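## Task

Place the entire chain bracelet in the rear-left compartment of the six-section jewelry box, the bangle in the rear-right one, every ring in the front-right one and every ear stud in the front-centre one, each resting lower than the divider tops. The hinge marks the rear; left and right are judged standing at the front looking toward the hinge. The box must end up upright on the table.

## Robot and tools

Robot: two 6-joint arms, left_arm and right_arm, each with a parallel gripper. Joint order in every row and every per-arm list: waist, shoulder, elbow, wrist pitch, wrist yaw, wrist roll. Stated ranges (rad): waist -2.618 to 3.054, shoulder 0.000 to 3.142, elbow 0.000 to 3.142, wrist pitch -1.571 to 1.571, wrist yaw -1.571 to 1.571, wrist roll -2.094 to 2.094. True ends may differ by up to 0.059 rad; a target more than 0.059 rad beyond a stated end (and farther out than the current angle) gets the call refused, and a target past the real end is clipped, reported as "joint sent to its limit".

Frames: the scene frame has its origin at table height midway between the nominal bases, +z up, +x out over the table, left_arm toward +y (image left/right does not follow arm names). Calibrated bases: left_arm at (+0.019, +0.328, +0.026) m, quat_wxyz (+1.000, 0, 0, -0.031); right_arm at (+0.041, -0.259, +0.023) m, quat_wxyz (+1.000, 0, 0, +0.028); both bases have z pointing up. Each arm's end_effector_position (m) and end_effector_quat_wxyz are given in that arm's own base frame and may be off by a few cm, more when stretched. The gripper's fingers point along its +z and close along its y; the reported point sits between the pads, roughly 1 cm short of the tips.

A row is always 14 numbers: left_arm's six absolute joint angles (rad) then its opening, then right_arm's six angles and opening. Opening is on a -1 (closed) to +1 (fully open) scale. These are targets to go to, not offsets. To keep one gripper unchanged, resend its current command (0 is itself a command).

Tools:
- execute_actions(actions, cameras): actions is a list of actions; each action is a list of up to 15 rows, one per 1/30 s step, the last row held to fill 15 steps. Empty list just returns state and images.
- move(target, speed, blend, opening_speed, blocking, cameras): target is one 14-number row or a list of up to 15 rows (joint-space waypoints, absolute). All joints move in sync, so the hand traces a curve; no collision avoidance. speed is rad/s for the joint with the most travel, 0.01 to 2, default 0.5, one value or one per waypoint. blend (rad) rounds corners at intermediate waypoints; 0 stops at each. opening_speed: rate of gripper command change per second, at least 0.2. Gripper values of the first row are sent at start; later rows' gripper values are applied only after everything comes to rest at that waypoint. Paths take at least 0.5 s; those over 10 s stop short. blocking=false returns after about 0.5 s and lets a new move replace the running one. The result adds a "move:" line: done, off_target (resting more than 0.035 rad away), moving, held, or fault, plus limits=held if steps were withheld and the worst joint error per arm. done does not mean no contact.
- wait(seconds 0 to 10, cameras): lets time pass holding commands; a running move keeps going.
- stop(cameras): brakes the running move; fast moves need room.
- zoom_image(camera, region [x0,y0,x1,y1] pixels, max 504x504): closer look at the latest image of cam_high, cam_low, cam_left_wrist or cam_right_wrist.
- finished_scene(scene): ends the current scene, given by its number; irreversible. Further calls in the same reply act on the next scene.

Results: Joint positions and Joint velocities per arm (rad, rad/s), each ending with the gripper gap in metres (0.093 open) and its rate; "within noise" means the arm is at rest. Joint targets shows what joints are being driven to now; resend it to hold still. Tool commands shows current gripper commands. grip_measured is the gripper motor on the -1..+1 scale: pads meet near -0.94, and each millimetre of object width adds about 0.0208; readings may sit up to 0.02 high. To grip a rigid part firmly, command about 0.24 below the width reading; round or small items may need lower. Keep sending the closing value to hold; to release, send well above the width reading. Squeeze is roughly 50 to 65 N per pad. Joint torques are the full drive output including gravity, with unit offsets; joints 1 to 3 wrap at ±28 N m. "joint command not followed" means the clearance check altered targets. MOTOR HOT appears at 75 °C; at 90 °C the arm folds and goes idle; at 100 °C it drops. Avoid long loaded or outstretched holds and pushing against unreachable poses.

Motion limits: per step each joint target stays within a lead of its measured angle (waist 0.202, shoulder 0.258, elbow 0.3, wrist pitch 0.573, wrist yaw and roll 0.522 rad), and targets placing the hand over 200 mm from where it is get scaled back. Friction and gravity can leave joints short; tiny turns may not happen.

Cameras: cam_high, cam_low (fixed, scene frame), cam_left_wrist, cam_right_wrist (on arms, base frame), all 896x504, with pinhole+radial calibration given at start; fixed ones may have shifted a few mm and degrees.

Avoid: dropping items, releasing things still moving, fast impacts, hard presses, contact or squeezing between the two arms (can end the scene), tipping the box, and anything leaving the table. Occasional tugs on held parts or pushes on loose ones can happen.

Each tool is called after "Call:" as name([rows], argument=value, ...), one row to a line, values as JSON.

## Session

Call:
execute_actions(actions=[])

Scene clock: 0.00 s.
left_arm: end_effector_position=(+0.0412, +0.3577, +0.2539) grip_measured=+1.000 end_effector_quat_wxyz=(+0.251, -0.461, +0.833, +0.176) | right_arm: end_effector_position=(+0.4969, +0.1004, +0.3422) grip_measured=+1.000 end_effector_quat_wxyz=(+0.726, +0.125, +0.626, -0.256)
Joint positions: left_arm=[1.578 1.454 1.524 -1.069 0.263 0.489 0.093] | right_arm=[0.481 1.846 1.276 0.915 0.99 -0.433 0.093]
Joint velocities: within noise
Joint torques (N m): no reading
Motor temperatures (°C): left_arm=[28 35 32 37 26 28 27] | right_arm=[30 36 35 35 29 26 27]
Heat: left arm: 37 °C; right arm: 36 °C.
Joint targets: left_arm=[1.578 1.446 1.535 -1.064 0.263 0.489] | right_arm=[0.481 1.837 1.283 0.914 0.990 -0.433]
Tool commands: left_gripper/opening=+1.0 right_gripper/opening=+1.0

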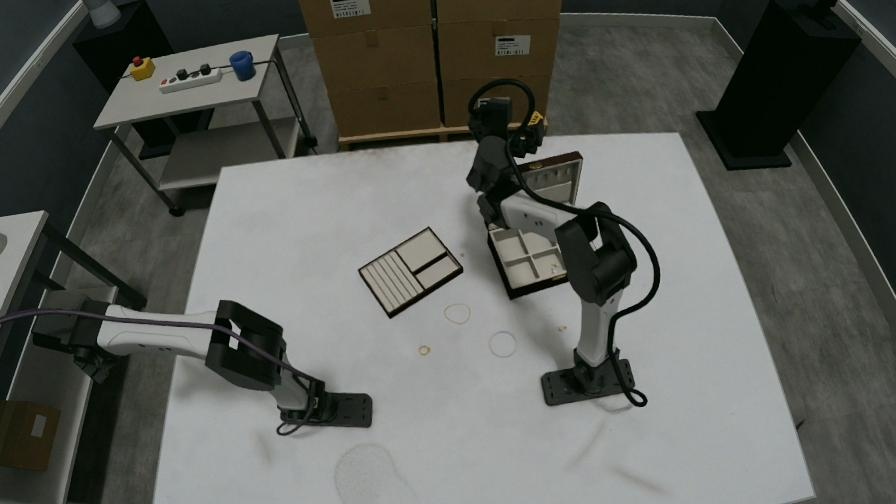

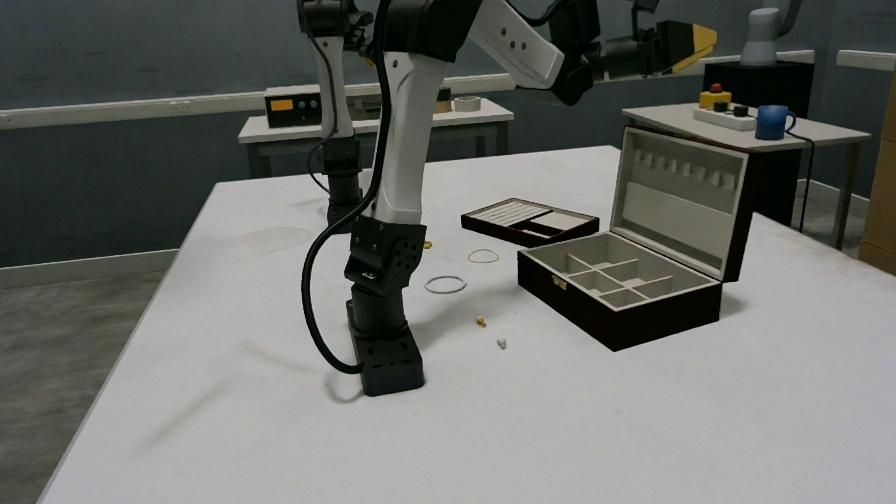

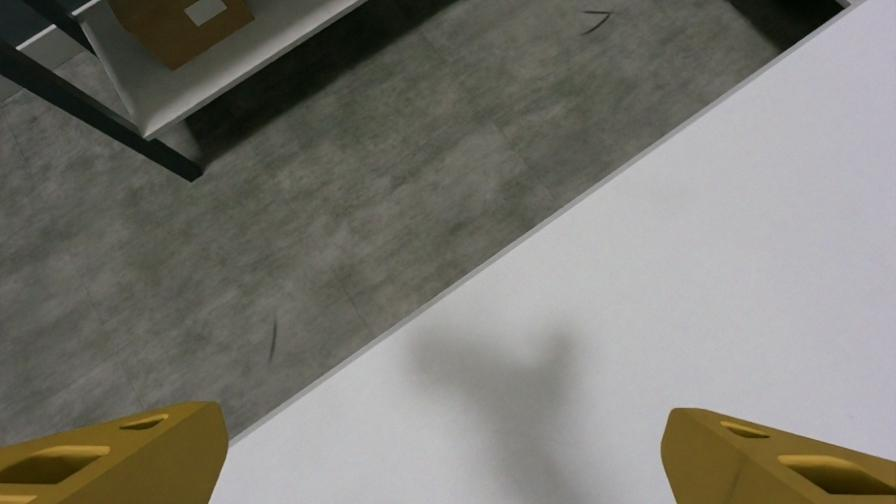

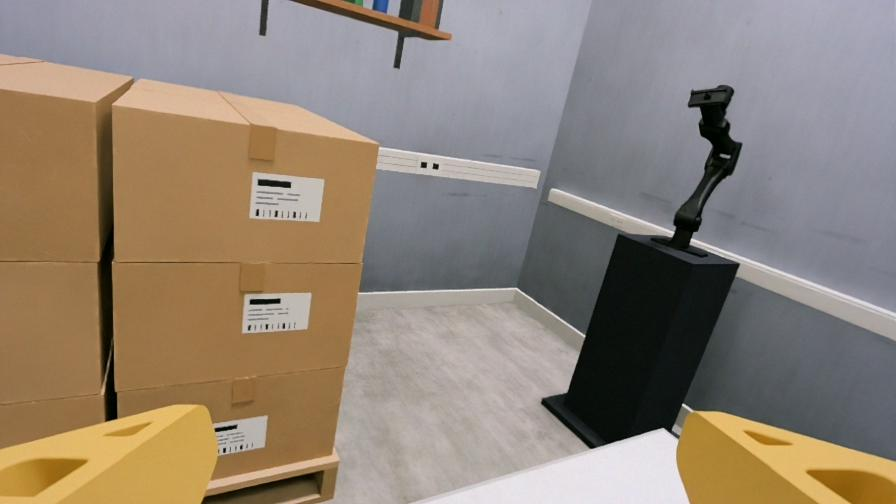

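Call:
zoom_image(camera="cam_high", region=[350, 210, 610, 390])

Call:
zoom_image(camera="cam_low", region=[400, 180, 760, 380])

Scaled by 1.938 from the camera's 896x504 image, which has a finer 1280x720 frame.

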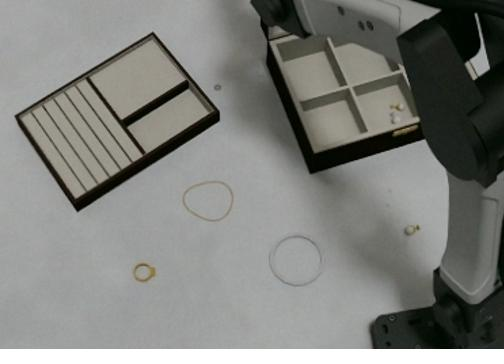

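Scaled by 1.400 from the camera's 896x504 image, which has a finer 1280x720 frame.

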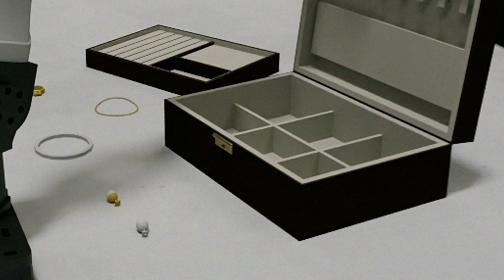

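Call:
move([
  [1.578,1.45,1.53,-1.065,0.263,0.489,1,0.481,1.0,1.2,0.5,0.4,0,1],
  [0.6,1.2,1.5,-1.5,0,0,1,-1.0,0.8,1.0,-1.3,0,0,1],
], speed=1.0, blend=[0.2,0])

Scene clock: 62.17 s.
left_arm: end_effector_position=(+0.1921, +0.1306, +0.2639) grip_measured=+1.000 end_effector_quat_wxyz=(+0.179, -0.289, +0.939, +0.049) | right_arm: end_effector_position=(+0.0962, -0.1513, +0.1979) grip_measured=+1.000 end_effector_quat_wxyz=(+0.210, +0.459, +0.855, -0.121)
Joint positions: left_arm=[0.608 1.211 1.507 -1.494 0.015 0.009 0.093] | right_arm=[-0.995 0.805 1.007 -1.282 0.01 -0.011 0.093]
Joint velocities: within noise
Joint torques (N m): left_arm=[-0.81 -3.22 4.52 0.99 -0.11 -0.07] | right_arm=[0.06 -0.59 6.06 1.2 -0.06 0.17]
Motor temperatures (°C): left_arm=[28 38 35 38 26 28 27] | right_arm=[30 51 40 38 28 26 27]
Heat: left arm: 38 °C; right arm: 51 °C.
Joint targets: left_arm=[0.600 1.200 1.500 -1.500 0.000 0.000] | right_arm=[-1.000 0.800 1.000 -1.300 0.000 0.000]
move: done
camera_calibration:
cam_left_wrist: T_world_to_cam=[[0.569871, -0.821606, 0.0144816, -0.00595698], [-0.821661, -0.569497, 0.0233789, 0.268045], [-0.0109611, -0.0252219, -0.999622, 0.350018], [0, 0, 0, 1]] pos_world=[0.227473, 0.156585, 0.343706]
cam_right_wrist: T_world_to_cam=[[-0.829842, -0.557939, 0.00816761, -0.00687641], [-0.557775, 0.829006, -0.0404643, 0.226346], [0.0158056, -0.0381346, -0.999148, 0.266928], [0, 0, 0, 1]] pos_world=[0.116325, -0.1813, 0.275915]

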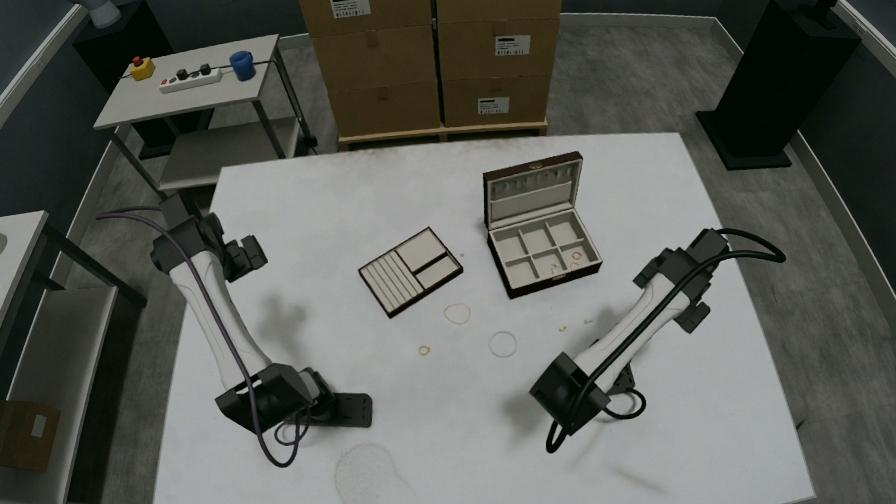

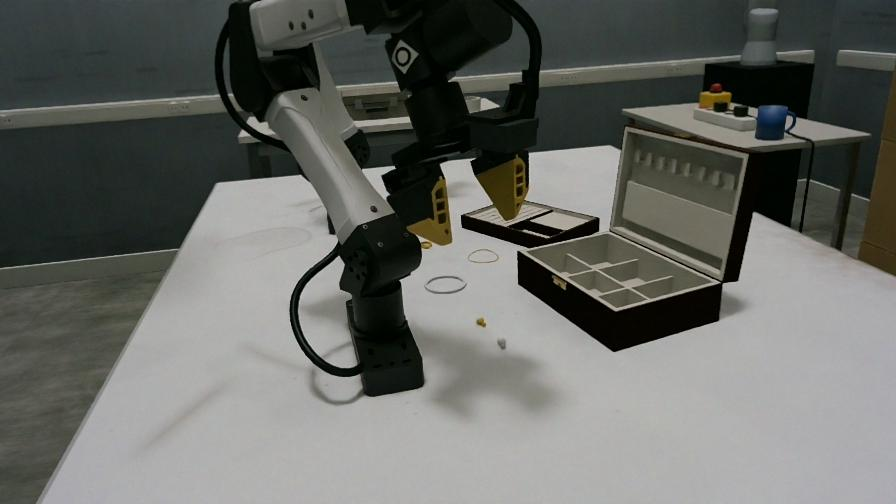

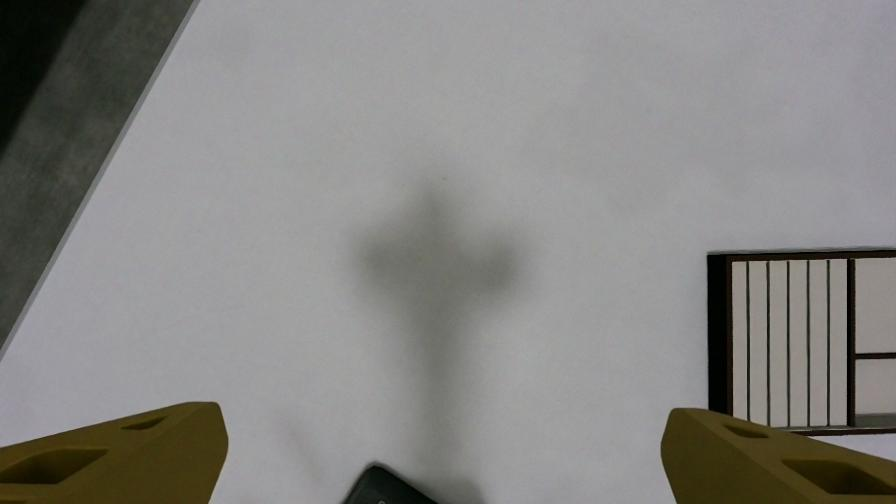

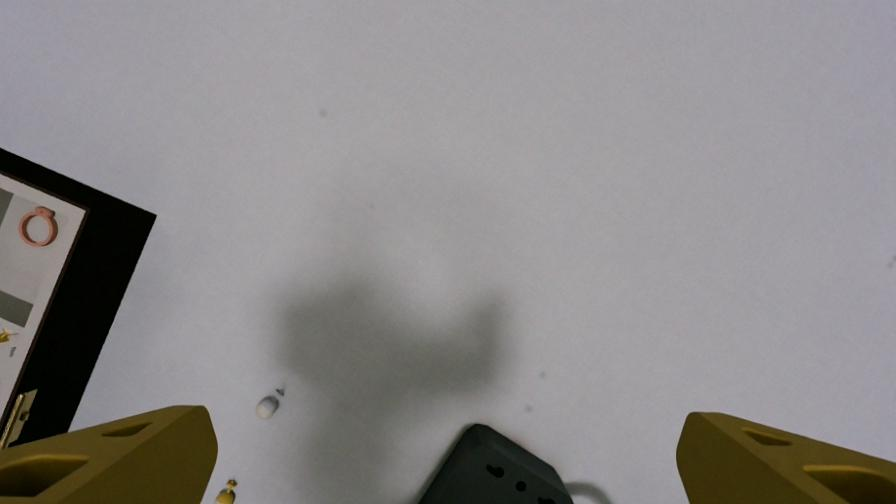

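Call:
zoom_image(camera="cam_high", region=[470, 140, 620, 310])

Call:
zoom_image(camera="cam_high", region=[400, 230, 620, 370])

Call:
zoom_image(camera="cam_low", region=[400, 120, 760, 370])

Scaled by 2.965 from the camera's 896x504 image, which has a finer 1280x720 frame.

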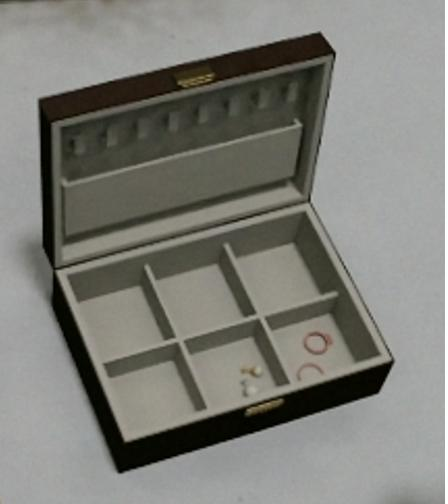

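Scaled by 2.291 from the camera's 896x504 image, which has a finer 1280x720 frame.

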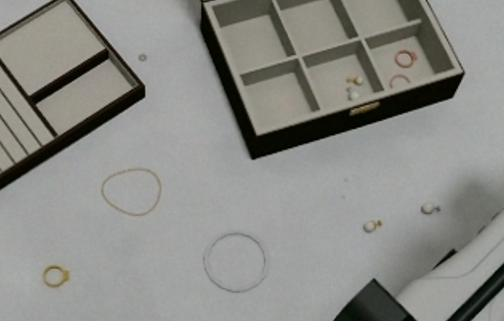

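Scaled by 1.400 from the camera's 896x504 image, which has a finer 1280x720 frame.

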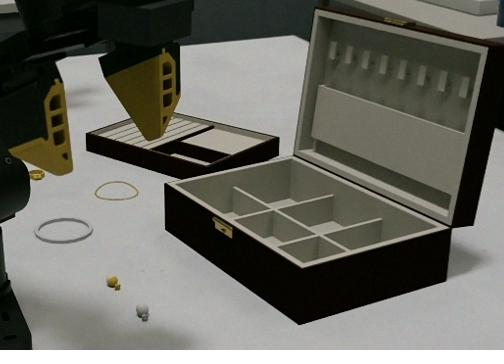

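Call:
move(target=[-0.771,2.117,2.106,-1.559,0,0,1,-0.125,1.165,1.1775,-1.57,0,0,1], speed=1.0)

Call:
zoom_image(camera="cam_left_wrist", region=[200, 0, 700, 504])

Call:
zoom_image(camera="cam_right_wrist", region=[200, 0, 700, 504])

Scene clock: 125.67 s.
left_arm: end_effector_position=(+0.2846, -0.2816, +0.1476) grip_measured=+1.000 end_effector_quat_wxyz=(-0.008, +0.382, +0.924, +0.000) | right_arm: end_effector_position=(+0.1656, -0.0225, +0.1726) grip_measured=+1.000 end_effector_quat_wxyz=(+0.016, +0.060, +0.998, -0.004)
Joint positions: left_arm=[-0.778 2.117 2.08 -1.549 0.006 0.006 0.093] | right_arm=[-0.13 1.158 1.156 -1.536 0.005 -0.011 0.093]
Joint velocities: within noise
Joint torques (N m): left_arm=[0.36 -9.77 7.56 0.22 -0.01 -0.04] | right_arm=[0.9 -2.07 8.31 0.25 -0.03 0.16]
Motor temperatures (°C): left_arm=[28 36 34 37 26 27 27] | right_arm=[30 38 39 36 28 26 27]
Heat: left arm: 37 °C; right arm: 39 °C.
Joint targets: left_arm=[-0.771 2.117 2.106 -1.559 0.000 0.000] | right_arm=[-0.125 1.165 1.177 -1.553 0.000 0.000]
joint sent to its limit (right arm) — the wrist pitch, lower limit.
move: done
camera_calibration:
cam_left_wrist: T_world_to_cam=[[-0.69709, -0.716968, 0.0047713, -0.00415305], [-0.655392, 0.639891, 0.40125, 0.349474], [-0.290736, 0.27658, -0.915956, 0.376627], [0, 0, 0, 1]] pos_world=[0.335647, -0.330771, 0.204767]
cam_right_wrist: T_world_to_cam=[[-0.112472, -0.993644, -0.00474141, -0.00363924], [-0.908668, 0.10092, 0.40514, 0.122137], [-0.402086, 0.0498751, -0.914242, 0.301989], [0, 0, 0, 1]] pos_world=[0.231999, -0.0310039, 0.226591]

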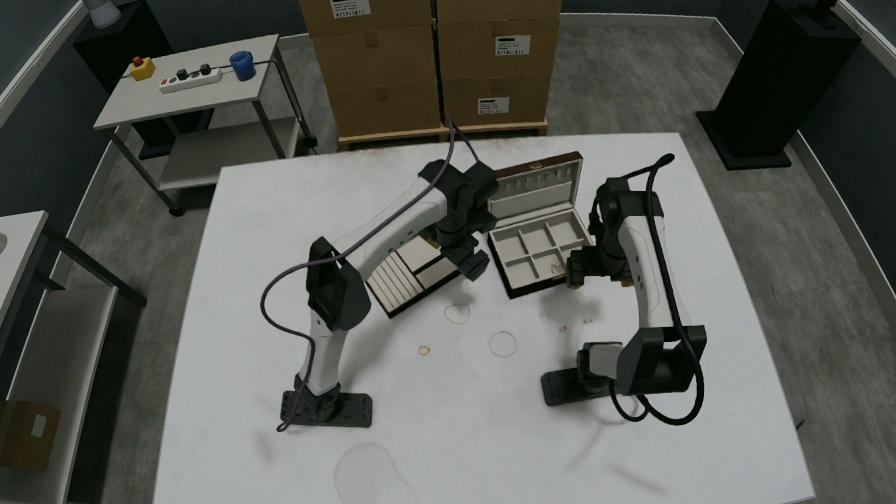

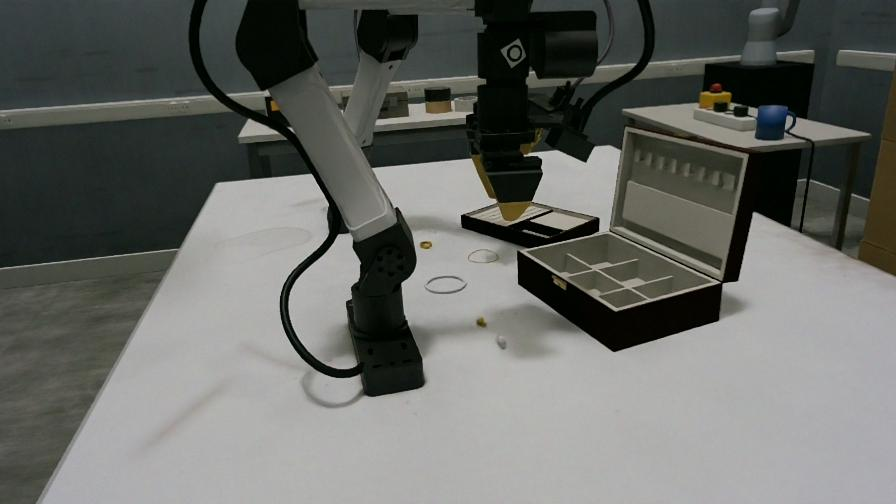

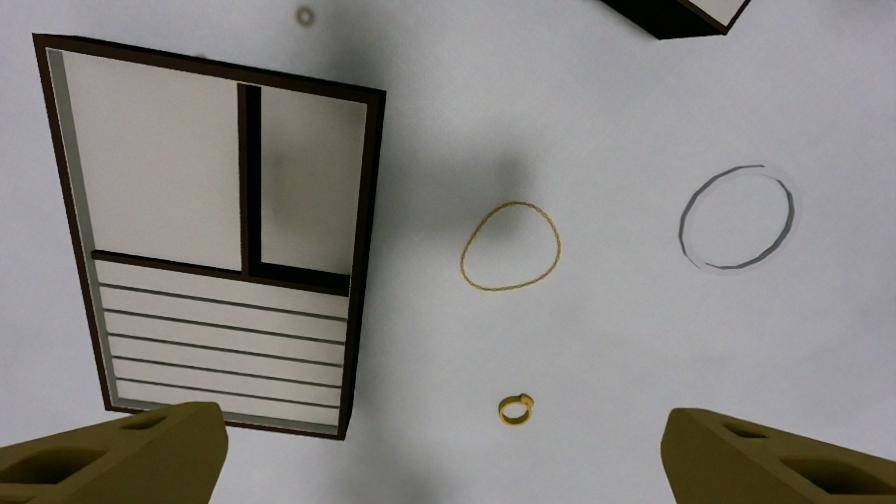

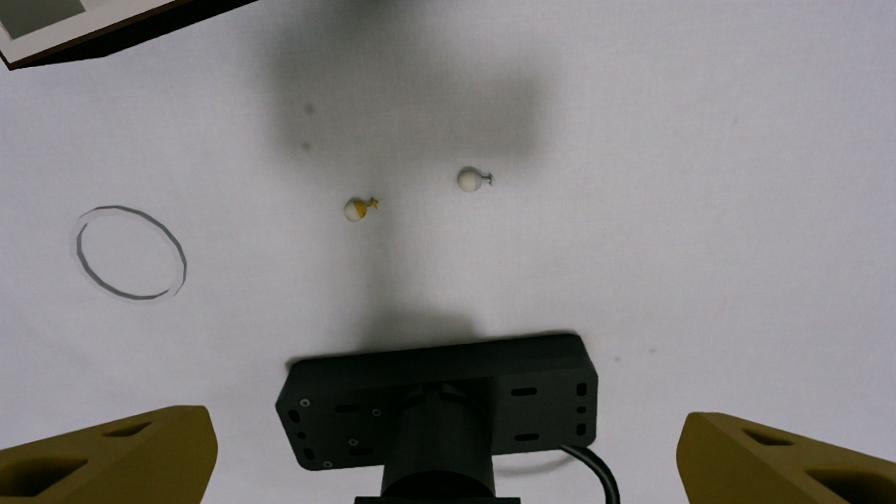

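Scaled by 1.000.

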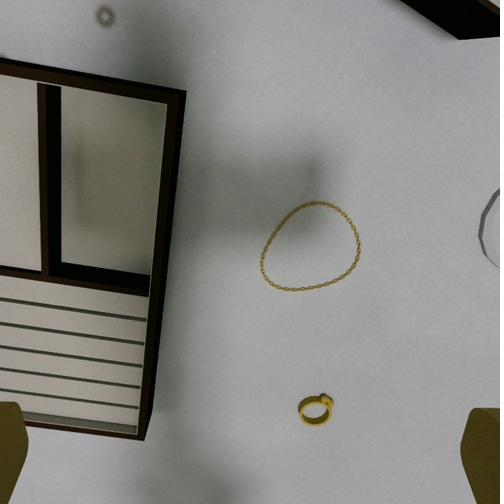

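Scaled by 1.000.

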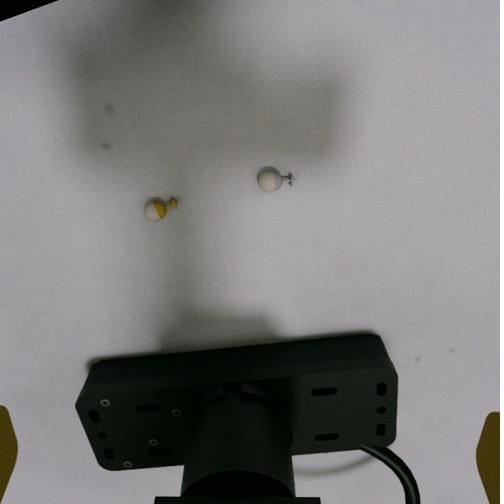

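Call:
move(target=[0.2,1.2,1.5,-1.5,0,0,1,0.201,1.152,0.661,-1.08,0,1.496,0.2], speed=1.0, cameras=["cam_right_wrist","cam_high"])

Scene clock: 180.20 s.
left_arm: end_effector_position=(+0.2227, +0.0425, +0.2636) grip_measured=+1.000 end_effector_quat_wxyz=(+0.179, -0.091, +0.980, +0.015) | right_arm: end_effector_position=(+0.1519, +0.0292, +0.0506) grip_measured=+0.202 end_effector_quat_wxyz=(-0.004, +0.600, +0.800, -0.007)
Joint positions: left_arm=[0.192 1.204 1.507 -1.514 0.005 0.006 0.093] | right_arm=[0.195 1.158 0.668 -1.096 0.005 1.483 0.055]
Joint velocities: within noise
Joint torques (N m): left_arm=[0.44 -2.5 4.48 1.18 0 -0.04] | right_arm=[1.01 -3.1 5.45 0.4 0.04 0.18]
Motor temperatures (°C): left_arm=[27 44 36 35 26 27 27] | right_arm=[30 36 43 33 27 26 27]
Heat: left arm: 44 °C; right arm: 43 °C.
Joint targets: left_arm=[0.200 1.200 1.500 -1.500 0.000 0.000] | right_arm=[0.201 1.152 0.661 -1.080 0.000 1.496]
move: done
camera_calibration:
cam_right_wrist: T_world_to_cam=[[-0.958369, -0.285474, 0.00586272, 0.152943], [-0.255058, 0.865128, 0.431855, 0.0309357], [-0.128355, 0.412381, -0.901924, 0.129525], [0, 0, 0, 1]] pos_world=[0.171091, -0.0365157, 0.102565]
Images, in order (width x height): cam_high 896x504, cam_right_wrist 896x504.

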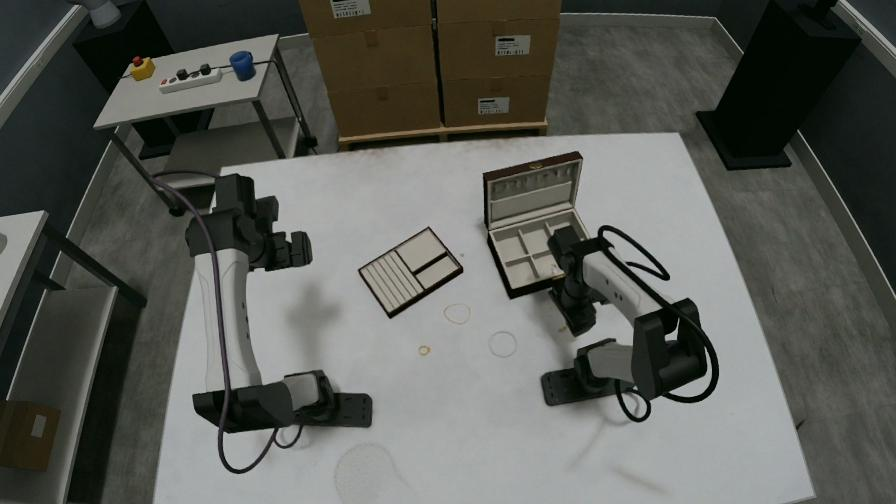

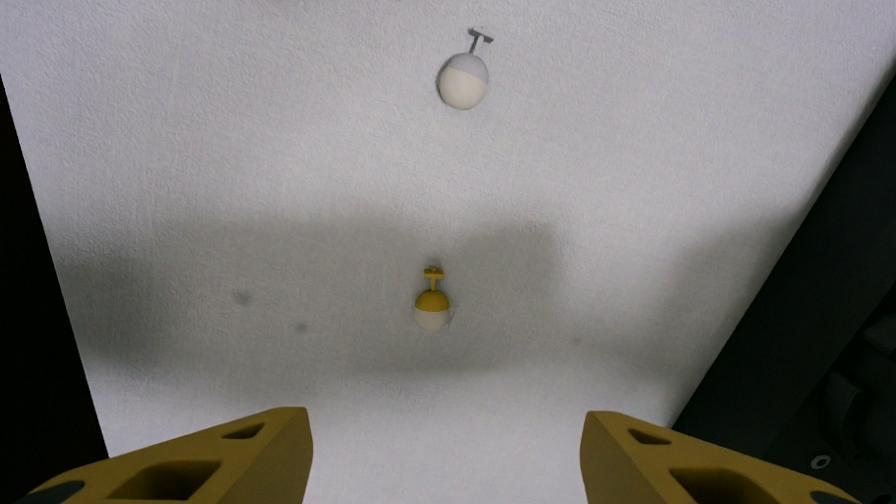

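Call:
move(target=[0.2,1.2,1.5,-1.5,0,0,1,0.2526,1.215,0.5725,-0.928,0,1.548,-0.4], speed=0.6, cameras=["cam_right_wrist"])

Scene clock: 204.50 s.
left_arm: end_effector_position=(+0.2230, +0.0426, +0.2637) grip_measured=+1.000 end_effector_quat_wxyz=(+0.179, -0.091, +0.979, +0.016) | right_arm: end_effector_position=(+0.1545, +0.0380, +0.0223) grip_measured=-0.398 end_effector_quat_wxyz=(+0.001, +0.601, +0.799, -0.003)
Joint positions: left_arm=[0.192 1.204 1.507 -1.512 0.005 0.006 0.093] | right_arm=[0.246 1.208 0.579 -0.945 0.005 1.535 0.026]
Joint velocities: within noise
Joint torques (N m): left_arm=[0.44 -2.51 4.49 1.16 0 -0.04] | right_arm=[1.02 -2.1 5.27 0.48 0.04 0.17]
Motor temperatures (°C): left_arm=[27 40 35 36 26 27 27] | right_arm=[30 36 41 33 27 26 27]
Heat: left arm: 40 °C; right arm: 41 °C.
Joint targets: left_arm=[0.200 1.200 1.500 -1.500 0.000 0.000] | right_arm=[0.253 1.215 0.573 -0.928 0.000 1.548]
move: done
camera_calibration:
cam_right_wrist: T_world_to_cam=[[-0.958576, -0.284742, -0.00728076, 0.158359], [-0.260003, 0.864283, 0.430597, 0.03696], [-0.116317, 0.414653, -0.902515, 0.09877], [0, 0, 0, 1]] pos_world=[0.172898, -0.0278076, 0.0743795]
Images, in order (width x height): cam_right_wrist 896x504.

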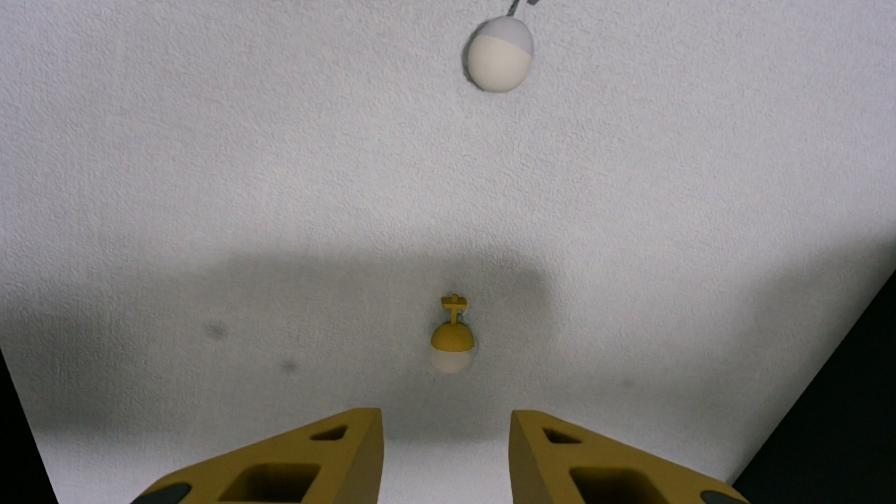

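Call:
move(target=[0.2,1.2,1.5,-1.5,0,0,1,0.265,1.262,0.490,-0.799,0,1.56,-0.4], speed=0.3, cameras=["cam_right_wrist"])

Scene clock: 221.83 s.
left_arm: end_effector_position=(+0.2231, +0.0426, +0.2637) grip_measured=+1.000 end_effector_quat_wxyz=(+0.180, -0.091, +0.979, +0.016) | right_arm: end_effector_position=(+0.1513, +0.0393, -0.0029) grip_measured=-0.398 end_effector_quat_wxyz=(+0.001, +0.601, +0.800, -0.003)
Joint positions: left_arm=[0.192 1.204 1.507 -1.512 0.005 0.006 0.093] | right_arm=[0.259 1.255 0.496 -0.816 0.005 1.547 0.026]
Joint velocities: within noise
Joint torques (N m): left_arm=[0.44 -2.51 4.49 1.16 0 -0.04] | right_arm=[1.01 -2.14 4.94 0.47 0.04 0.18]
Motor temperatures (°C): left_arm=[27 38 35 37 26 27 27] | right_arm=[30 36 41 32 27 26 27]
Heat: left arm: 38 °C; right arm: 41 °C.
Joint targets: left_arm=[0.200 1.200 1.500 -1.500 0.000 0.000] | right_arm=[0.265 1.262 0.490 -0.799 0.000 1.560]
move: done
camera_calibration:
cam_right_wrist: T_world_to_cam=[[-0.95847, -0.285109, -0.00695474, 0.15547], [-0.260202, 0.864234, 0.430575, 0.0459592], [-0.11675, 0.414503, -0.902528, 0.0752068], [0, 0, 0, 1]] pos_world=[0.169753, -0.026567, 0.0491686]
Images, in order (width x height): cam_right_wrist 896x504.

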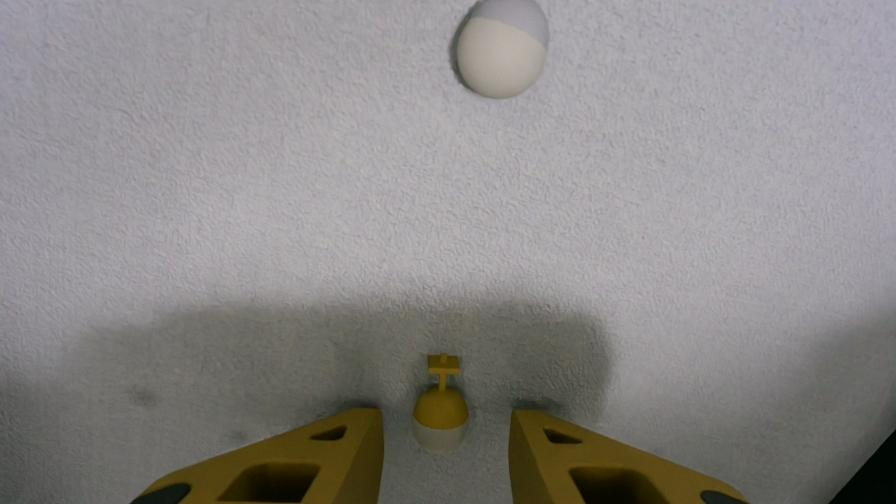

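Call:
move(target=[0.2,1.2,1.5,-1.5,0,0,1,0.2695,1.287,0.469,-0.75,0,1.565,-0.4], speed=0.2, cameras=["cam_right_wrist"])

Scene clock: 233.17 s.
left_arm: end_effector_position=(+0.2231, +0.0426, +0.2637) grip_measured=+1.000 end_effector_quat_wxyz=(+0.180, -0.091, +0.979, +0.016) | right_arm: end_effector_position=(+0.1510, +0.0398, -0.0064) grip_measured=-0.398 end_effector_quat_wxyz=(+0.000, +0.601, +0.799, -0.004)
Joint positions: left_arm=[0.192 1.204 1.507 -1.512 0.005 0.006 0.093] | right_arm=[0.262 1.267 0.488 -0.798 0.005 1.552 0.026]
Joint velocities: within noise
Joint torques (N m): left_arm=[0.46 -2.5 4.51 1.16 0 -0.04] | right_arm=[1.07 -0.95 3.69 0.76 0.04 0.17]
Motor temperatures (°C): left_arm=[27 38 35 37 26 27 27] | right_arm=[30 36 40 32 27 26 27]
Heat: left arm: 38 °C; right arm: 40 °C.
Joint targets: left_arm=[0.200 1.200 1.500 -1.500 0.000 0.000] | right_arm=[0.269 1.287 0.469 -0.750 0.000 1.565]
move: off_target (right_arm); right_arm: the wrist pitch is farthest, 0.048 rad from its target
camera_calibration:
cam_right_wrist: T_world_to_cam=[[-0.958916, -0.28365, -0.00468918, 0.155336], [-0.257942, 0.86489, 0.430618, 0.0465894], [-0.118089, 0.414136, -0.902522, 0.0720786], [0, 0, 0, 1]] pos_world=[0.169483, -0.0260839, 0.0457187]
Images, in order (width x height): cam_right_wrist 896x504.

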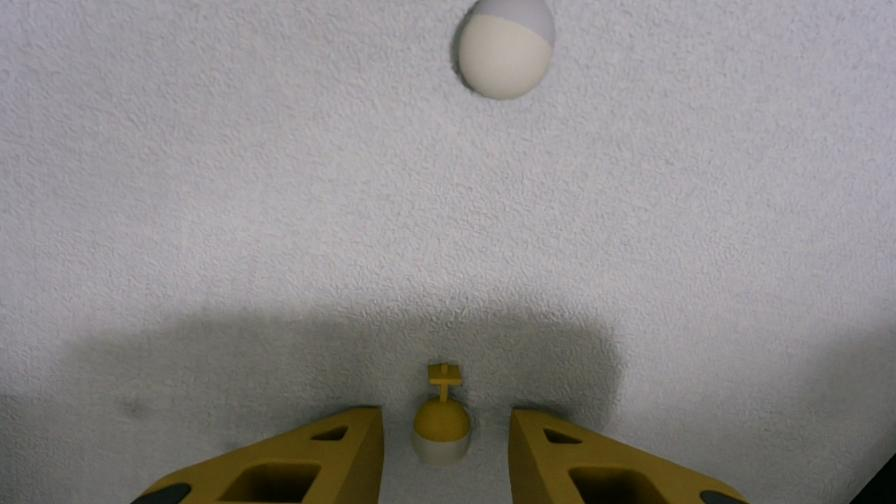

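Call:
move([
  [0.2,1.2,1.5,-1.5,0,0,1,0.2695,1.270,0.481,-0.785,0,1.565,-0.4],
  [0.2,1.2,1.5,-1.5,0,0,1,0.2695,1.270,0.481,-0.785,0,1.565,-0.98],
], speed=0.2, opening_speed=0.5, cameras=["cam_right_wrist"])

Scene clock: 245.30 s.
left_arm: end_effector_position=(+0.2231, +0.0426, +0.2637) grip_measured=+1.000 end_effector_quat_wxyz=(+0.180, -0.091, +0.979, +0.016) | right_arm: end_effector_position=(+0.1546, +0.0407, -0.0063) grip_measured=-0.875 end_effector_quat_wxyz=(+0.005, +0.602, +0.799, +0.002)
Joint positions: left_arm=[0.192 1.204 1.507 -1.512 0.005 0.006 0.093] | right_arm=[0.262 1.267 0.488 -0.783 0.005 1.553 0.003]
Joint velocities: within noise
Joint torques (N m): left_arm=[0.44 -2.52 4.49 1.16 0 -0.04] | right_arm=[1.07 -2.58 4.85 0.27 0.04 0.18]
Motor temperatures (°C): left_arm=[27 37 35 37 26 27 27] | right_arm=[30 36 39 32 27 26 27]
Heat: left arm: 37 °C; right arm: 39 °C.
Joint targets: left_arm=[0.200 1.200 1.500 -1.500 0.000 0.000] | right_arm=[0.269 1.270 0.481 -0.785 0.000 1.565]
move: done
camera_calibration:
cam_right_wrist: T_world_to_cam=[[-0.959059, -0.282503, -0.0199476, 0.158912], [-0.263298, 0.863482, 0.4302, 0.04756], [-0.104309, 0.41784, -0.902513, 0.0698293], [0, 0, 0, 1]] pos_world=[0.172213, -0.0253514, 0.0457315]
Images, in order (width x height): cam_right_wrist 896x504.

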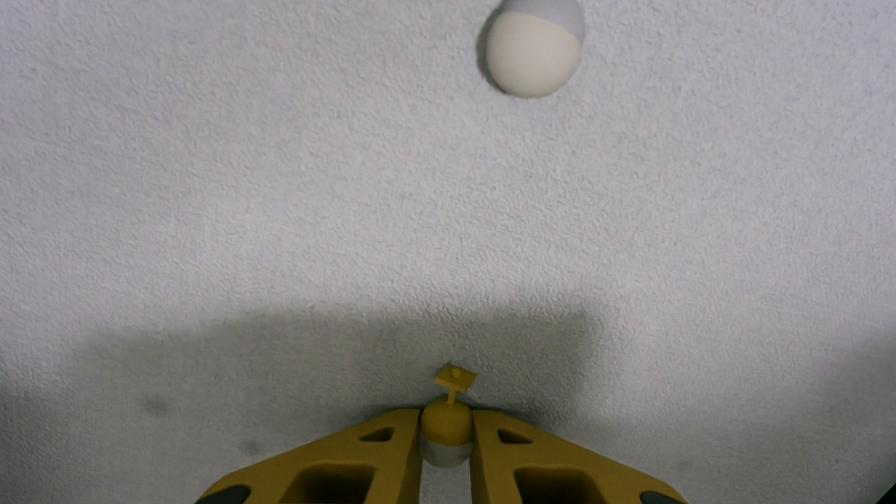

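Call:
move([
  [0.2,1.2,1.5,-1.5,0,0,1,0.2695,1.152,0.661,-1.08,0,1.565,-0.98],
  [0.2,1.2,1.5,-1.5,0,0,1,0.11,1.633,1.654,-1.57,0,0,-0.98],
], speed=0.6, blend=[0.1,0], cameras=["cam_right_wrist","cam_low"])

Call:
zoom_image(camera="cam_low", region=[500, 100, 800, 360])

Scene clock: 265.33 s.
left_arm: end_effector_position=(+0.2232, +0.0426, +0.2637) grip_measured=+1.000 end_effector_quat_wxyz=(+0.180, -0.091, +0.979, +0.016) | right_arm: end_effector_position=(+0.2869, +0.0325, +0.1982) grip_measured=-0.892 end_effector_quat_wxyz=(+0.024, -0.051, +0.998, -0.001)
Joint positions: left_arm=[0.192 1.204 1.507 -1.511 0.005 0.006 0.093] | right_arm=[0.116 1.62 1.633 -1.536 0.005 0.013 0.002]
Joint velocities: within noise
Joint torques (N m): left_arm=[0.46 -2.5 4.49 1.16 0 -0.04] | right_arm=[-0.02 -6.23 8.31 0.27 -0.02 -0.06]
Motor temperatures (°C): left_arm=[27 37 34 37 26 27 27] | right_arm=[30 36 39 32 27 26 28]
Heat: left arm: 37 °C; right arm: 39 °C.
Joint targets: left_arm=[0.200 1.200 1.500 -1.500 0.000 0.000] | right_arm=[0.110 1.633 1.654 -1.553 0.000 0.000]
joint sent to its limit (right arm) — the wrist pitch, lower limit.
move: done
camera_calibration:
cam_right_wrist: T_world_to_cam=[[0.109202, -0.994002, -0.00598561, 0.00147402], [-0.914467, -0.102821, 0.39138, 0.227414], [-0.389648, -0.0372657, -0.92021, 0.371868], [0, 0, 0, 1]] pos_world=[0.352699, 0.038706, 0.2532]
Images, in order (width x height): cam_low 896x504, cam_right_wrist 896x504.

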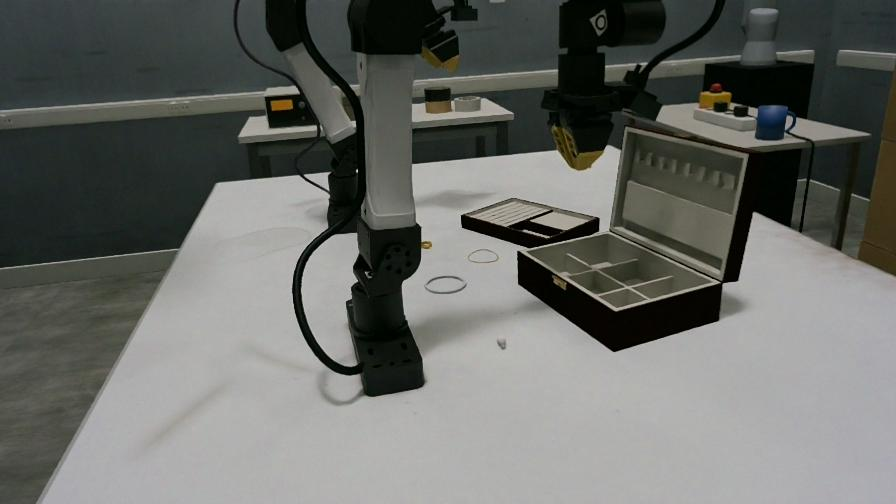

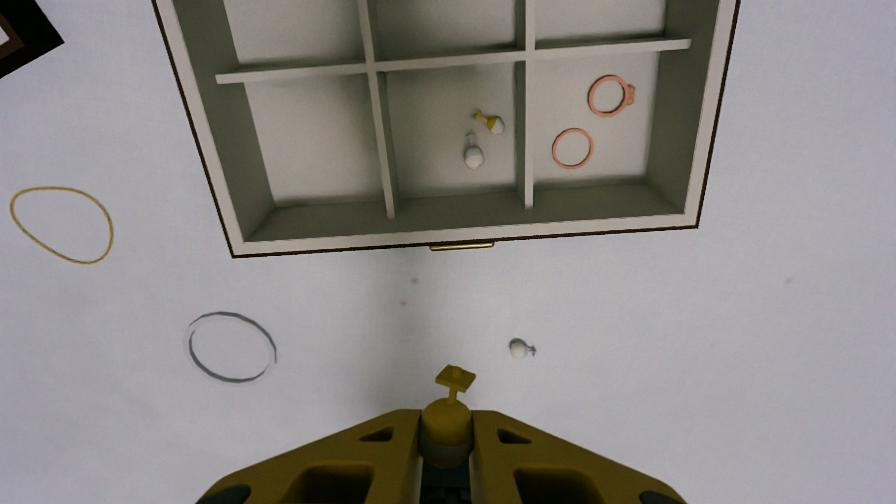

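Scaled by 1.680 from the camera's 896x504 image, which has a finer 1280x720 frame.

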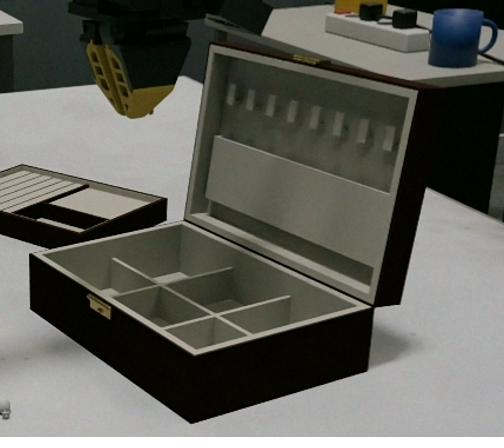

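Call:
move([
  [0.2,1.2,1.5,-1.5,0,0,1,0.148,1.743,1.385,-1.205,0,1.5,-0.98],
  [0.2,1.2,1.5,-1.5,0,0,1,0.148,1.829,1.158,-0.894,0,1.5,-0.98],
], speed=[0.8,0.4], blend=[0.05,0], cameras=["cam_right_wrist","cam_low"])

Scene clock: 312.10 s.
left_arm: end_effector_position=(+0.2232, +0.0426, +0.2637) grip_measured=+1.000 end_effector_quat_wxyz=(+0.180, -0.091, +0.979, +0.016) | right_arm: end_effector_position=(+0.3135, +0.0440, +0.0251) grip_measured=-0.892 end_effector_quat_wxyz=(+0.003, +0.623, +0.782, +0.000)
Joint positions: left_arm=[0.192 1.204 1.507 -1.511 0.005 0.006 0.093] | right_arm=[0.142 1.819 1.163 -0.911 0.005 1.487 0.002]
Joint velocities: within noise
Joint torques (N m): left_arm=[0.44 -2.51 4.49 1.16 0 -0.04] | right_arm=[0.99 -8.05 5.33 0.47 0.04 0.19]
Motor temperatures (°C): left_arm=[27 36 34 37 26 27 27] | right_arm=[30 39 42 31 27 26 29]
Heat: left arm: 37 °C; right arm: 42 °C.
Joint targets: left_arm=[0.200 1.200 1.500 -1.500 0.000 0.000] | right_arm=[0.148 1.829 1.158 -0.894 0.000 1.500]
move: done
camera_calibration:
cam_right_wrist: T_world_to_cam=[[-0.97314, -0.229816, -0.0135278, 0.314811], [-0.213143, 0.877221, 0.430178, 0.0567272], [-0.0869949, 0.421507, -0.902643, 0.10781], [0, 0, 0, 1]] pos_world=[0.327825, -0.0228564, 0.0771698]
Images, in order (width x height): cam_low 896x504, cam_right_wrist 896x504.

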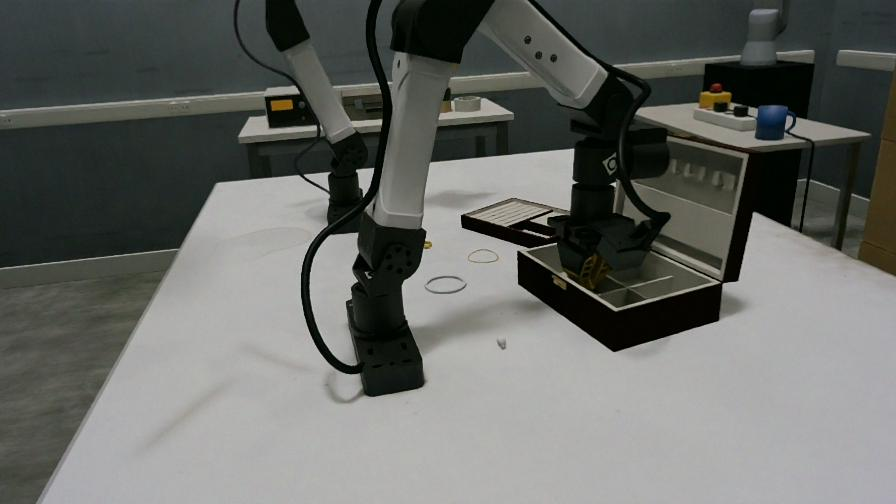

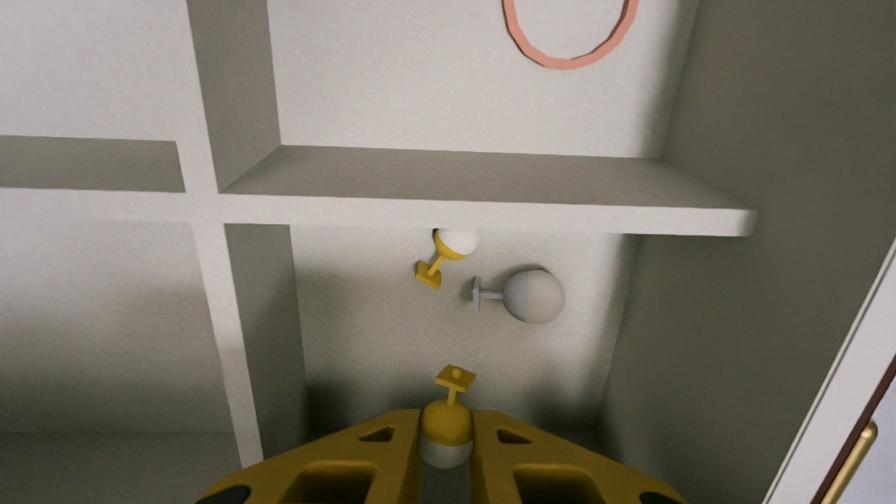

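Call:
move(target=[0.2,1.2,1.5,-1.5,0,0,1,0.148,1.870,1.108,-0.804,0,1.5,-0.98], speed=0.15, cameras=["cam_right_wrist"])

Scene clock: 323.63 s.
left_arm: end_effector_position=(+0.2232, +0.0426, +0.2637) grip_measured=+1.000 end_effector_quat_wxyz=(+0.180, -0.091, +0.979, +0.016) | right_arm: end_effector_position=(+0.3121, +0.0438, +0.0034) grip_measured=-0.892 end_effector_quat_wxyz=(+0.001, +0.623, +0.782, -0.002)
Joint positions: left_arm=[0.192 1.204 1.507 -1.511 0.005 0.006 0.093] | right_arm=[0.142 1.856 1.116 -0.833 0.005 1.488 0.002]
Joint velocities: within noise
Joint torques (N m): left_arm=[0.46 -2.51 4.51 1.16 0 -0.04] | right_arm=[1.01 -7.79 4.85 0.57 0.04 0.18]
Motor temperatures (°C): left_arm=[27 36 34 37 26 27 27] | right_arm=[30 40 42 31 27 26 29]
Heat: left arm: 37 °C; right arm: 42 °C.
Joint targets: left_arm=[0.200 1.200 1.500 -1.500 0.000 0.000] | right_arm=[0.148 1.870 1.108 -0.804 0.000 1.500]
move: done
camera_calibration:
cam_right_wrist: T_world_to_cam=[[-0.973288, -0.229453, -0.00783082, 0.313169], [-0.210371, 0.87765, 0.430668, 0.0650344], [-0.0919454, 0.420812, -0.902476, 0.0898101], [0, 0, 0, 1]] pos_world=[0.326743, -0.0230129, 0.0554956]
Images, in order (width x height): cam_right_wrist 896x504.

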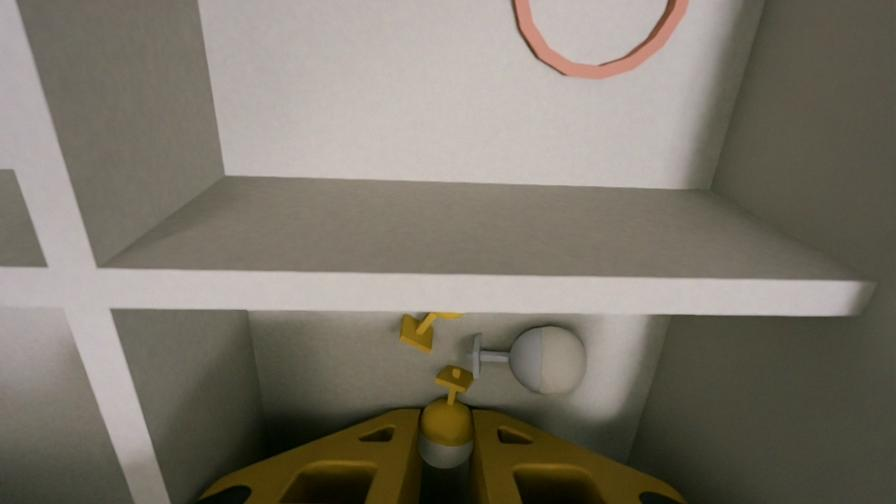

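Call:
move(target=[0.2,1.2,1.5,-1.5,0,0,1,0.148,1.882,1.093,-0.777,0,1.5,-0.98], speed=0.1, cameras=["cam_right_wrist"])

Scene clock: 330.67 s.
left_arm: end_effector_position=(+0.2232, +0.0426, +0.2637) grip_measured=+1.000 end_effector_quat_wxyz=(+0.180, -0.091, +0.979, +0.016) | right_arm: end_effector_position=(+0.3119, +0.0438, +0.0028) grip_measured=-0.892 end_effector_quat_wxyz=(+0.001, +0.623, +0.782, -0.002)
Joint positions: left_arm=[0.192 1.204 1.507 -1.511 0.005 0.006 0.093] | right_arm=[0.142 1.856 1.113 -0.829 0.005 1.488 0.002]
Joint velocities: within noise
Joint torques (N m): left_arm=[0.44 -2.51 4.49 1.16 -0.01 -0.04] | right_arm=[1.02 -6.64 3.71 0.81 0.05 0.18]
Motor temperatures (°C): left_arm=[27 36 34 37 26 27 27] | right_arm=[30 41 41 31 27 26 29]
Heat: left arm: 37 °C; right arm: 41 °C.
Joint targets: left_arm=[0.200 1.200 1.500 -1.500 0.000 0.000] | right_arm=[0.148 1.882 1.093 -0.777 0.000 1.500]
move: off_target (right_arm); right_arm: the wrist pitch is farthest, 0.052 rad from its target
camera_calibration:
cam_right_wrist: T_world_to_cam=[[-0.973285, -0.229453, -0.00821075, 0.312888], [-0.210534, 0.877626, 0.430636, 0.0653536], [-0.0916046, 0.42086, -0.902488, 0.0890837], [0, 0, 0, 1]] pos_world=[0.326448, -0.023055, 0.0548225]
Images, in order (width x height): cam_right_wrist 896x504.

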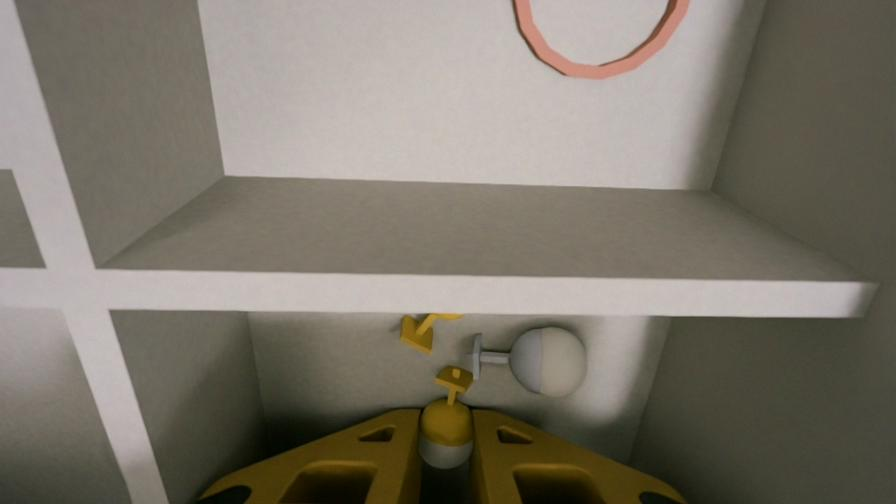

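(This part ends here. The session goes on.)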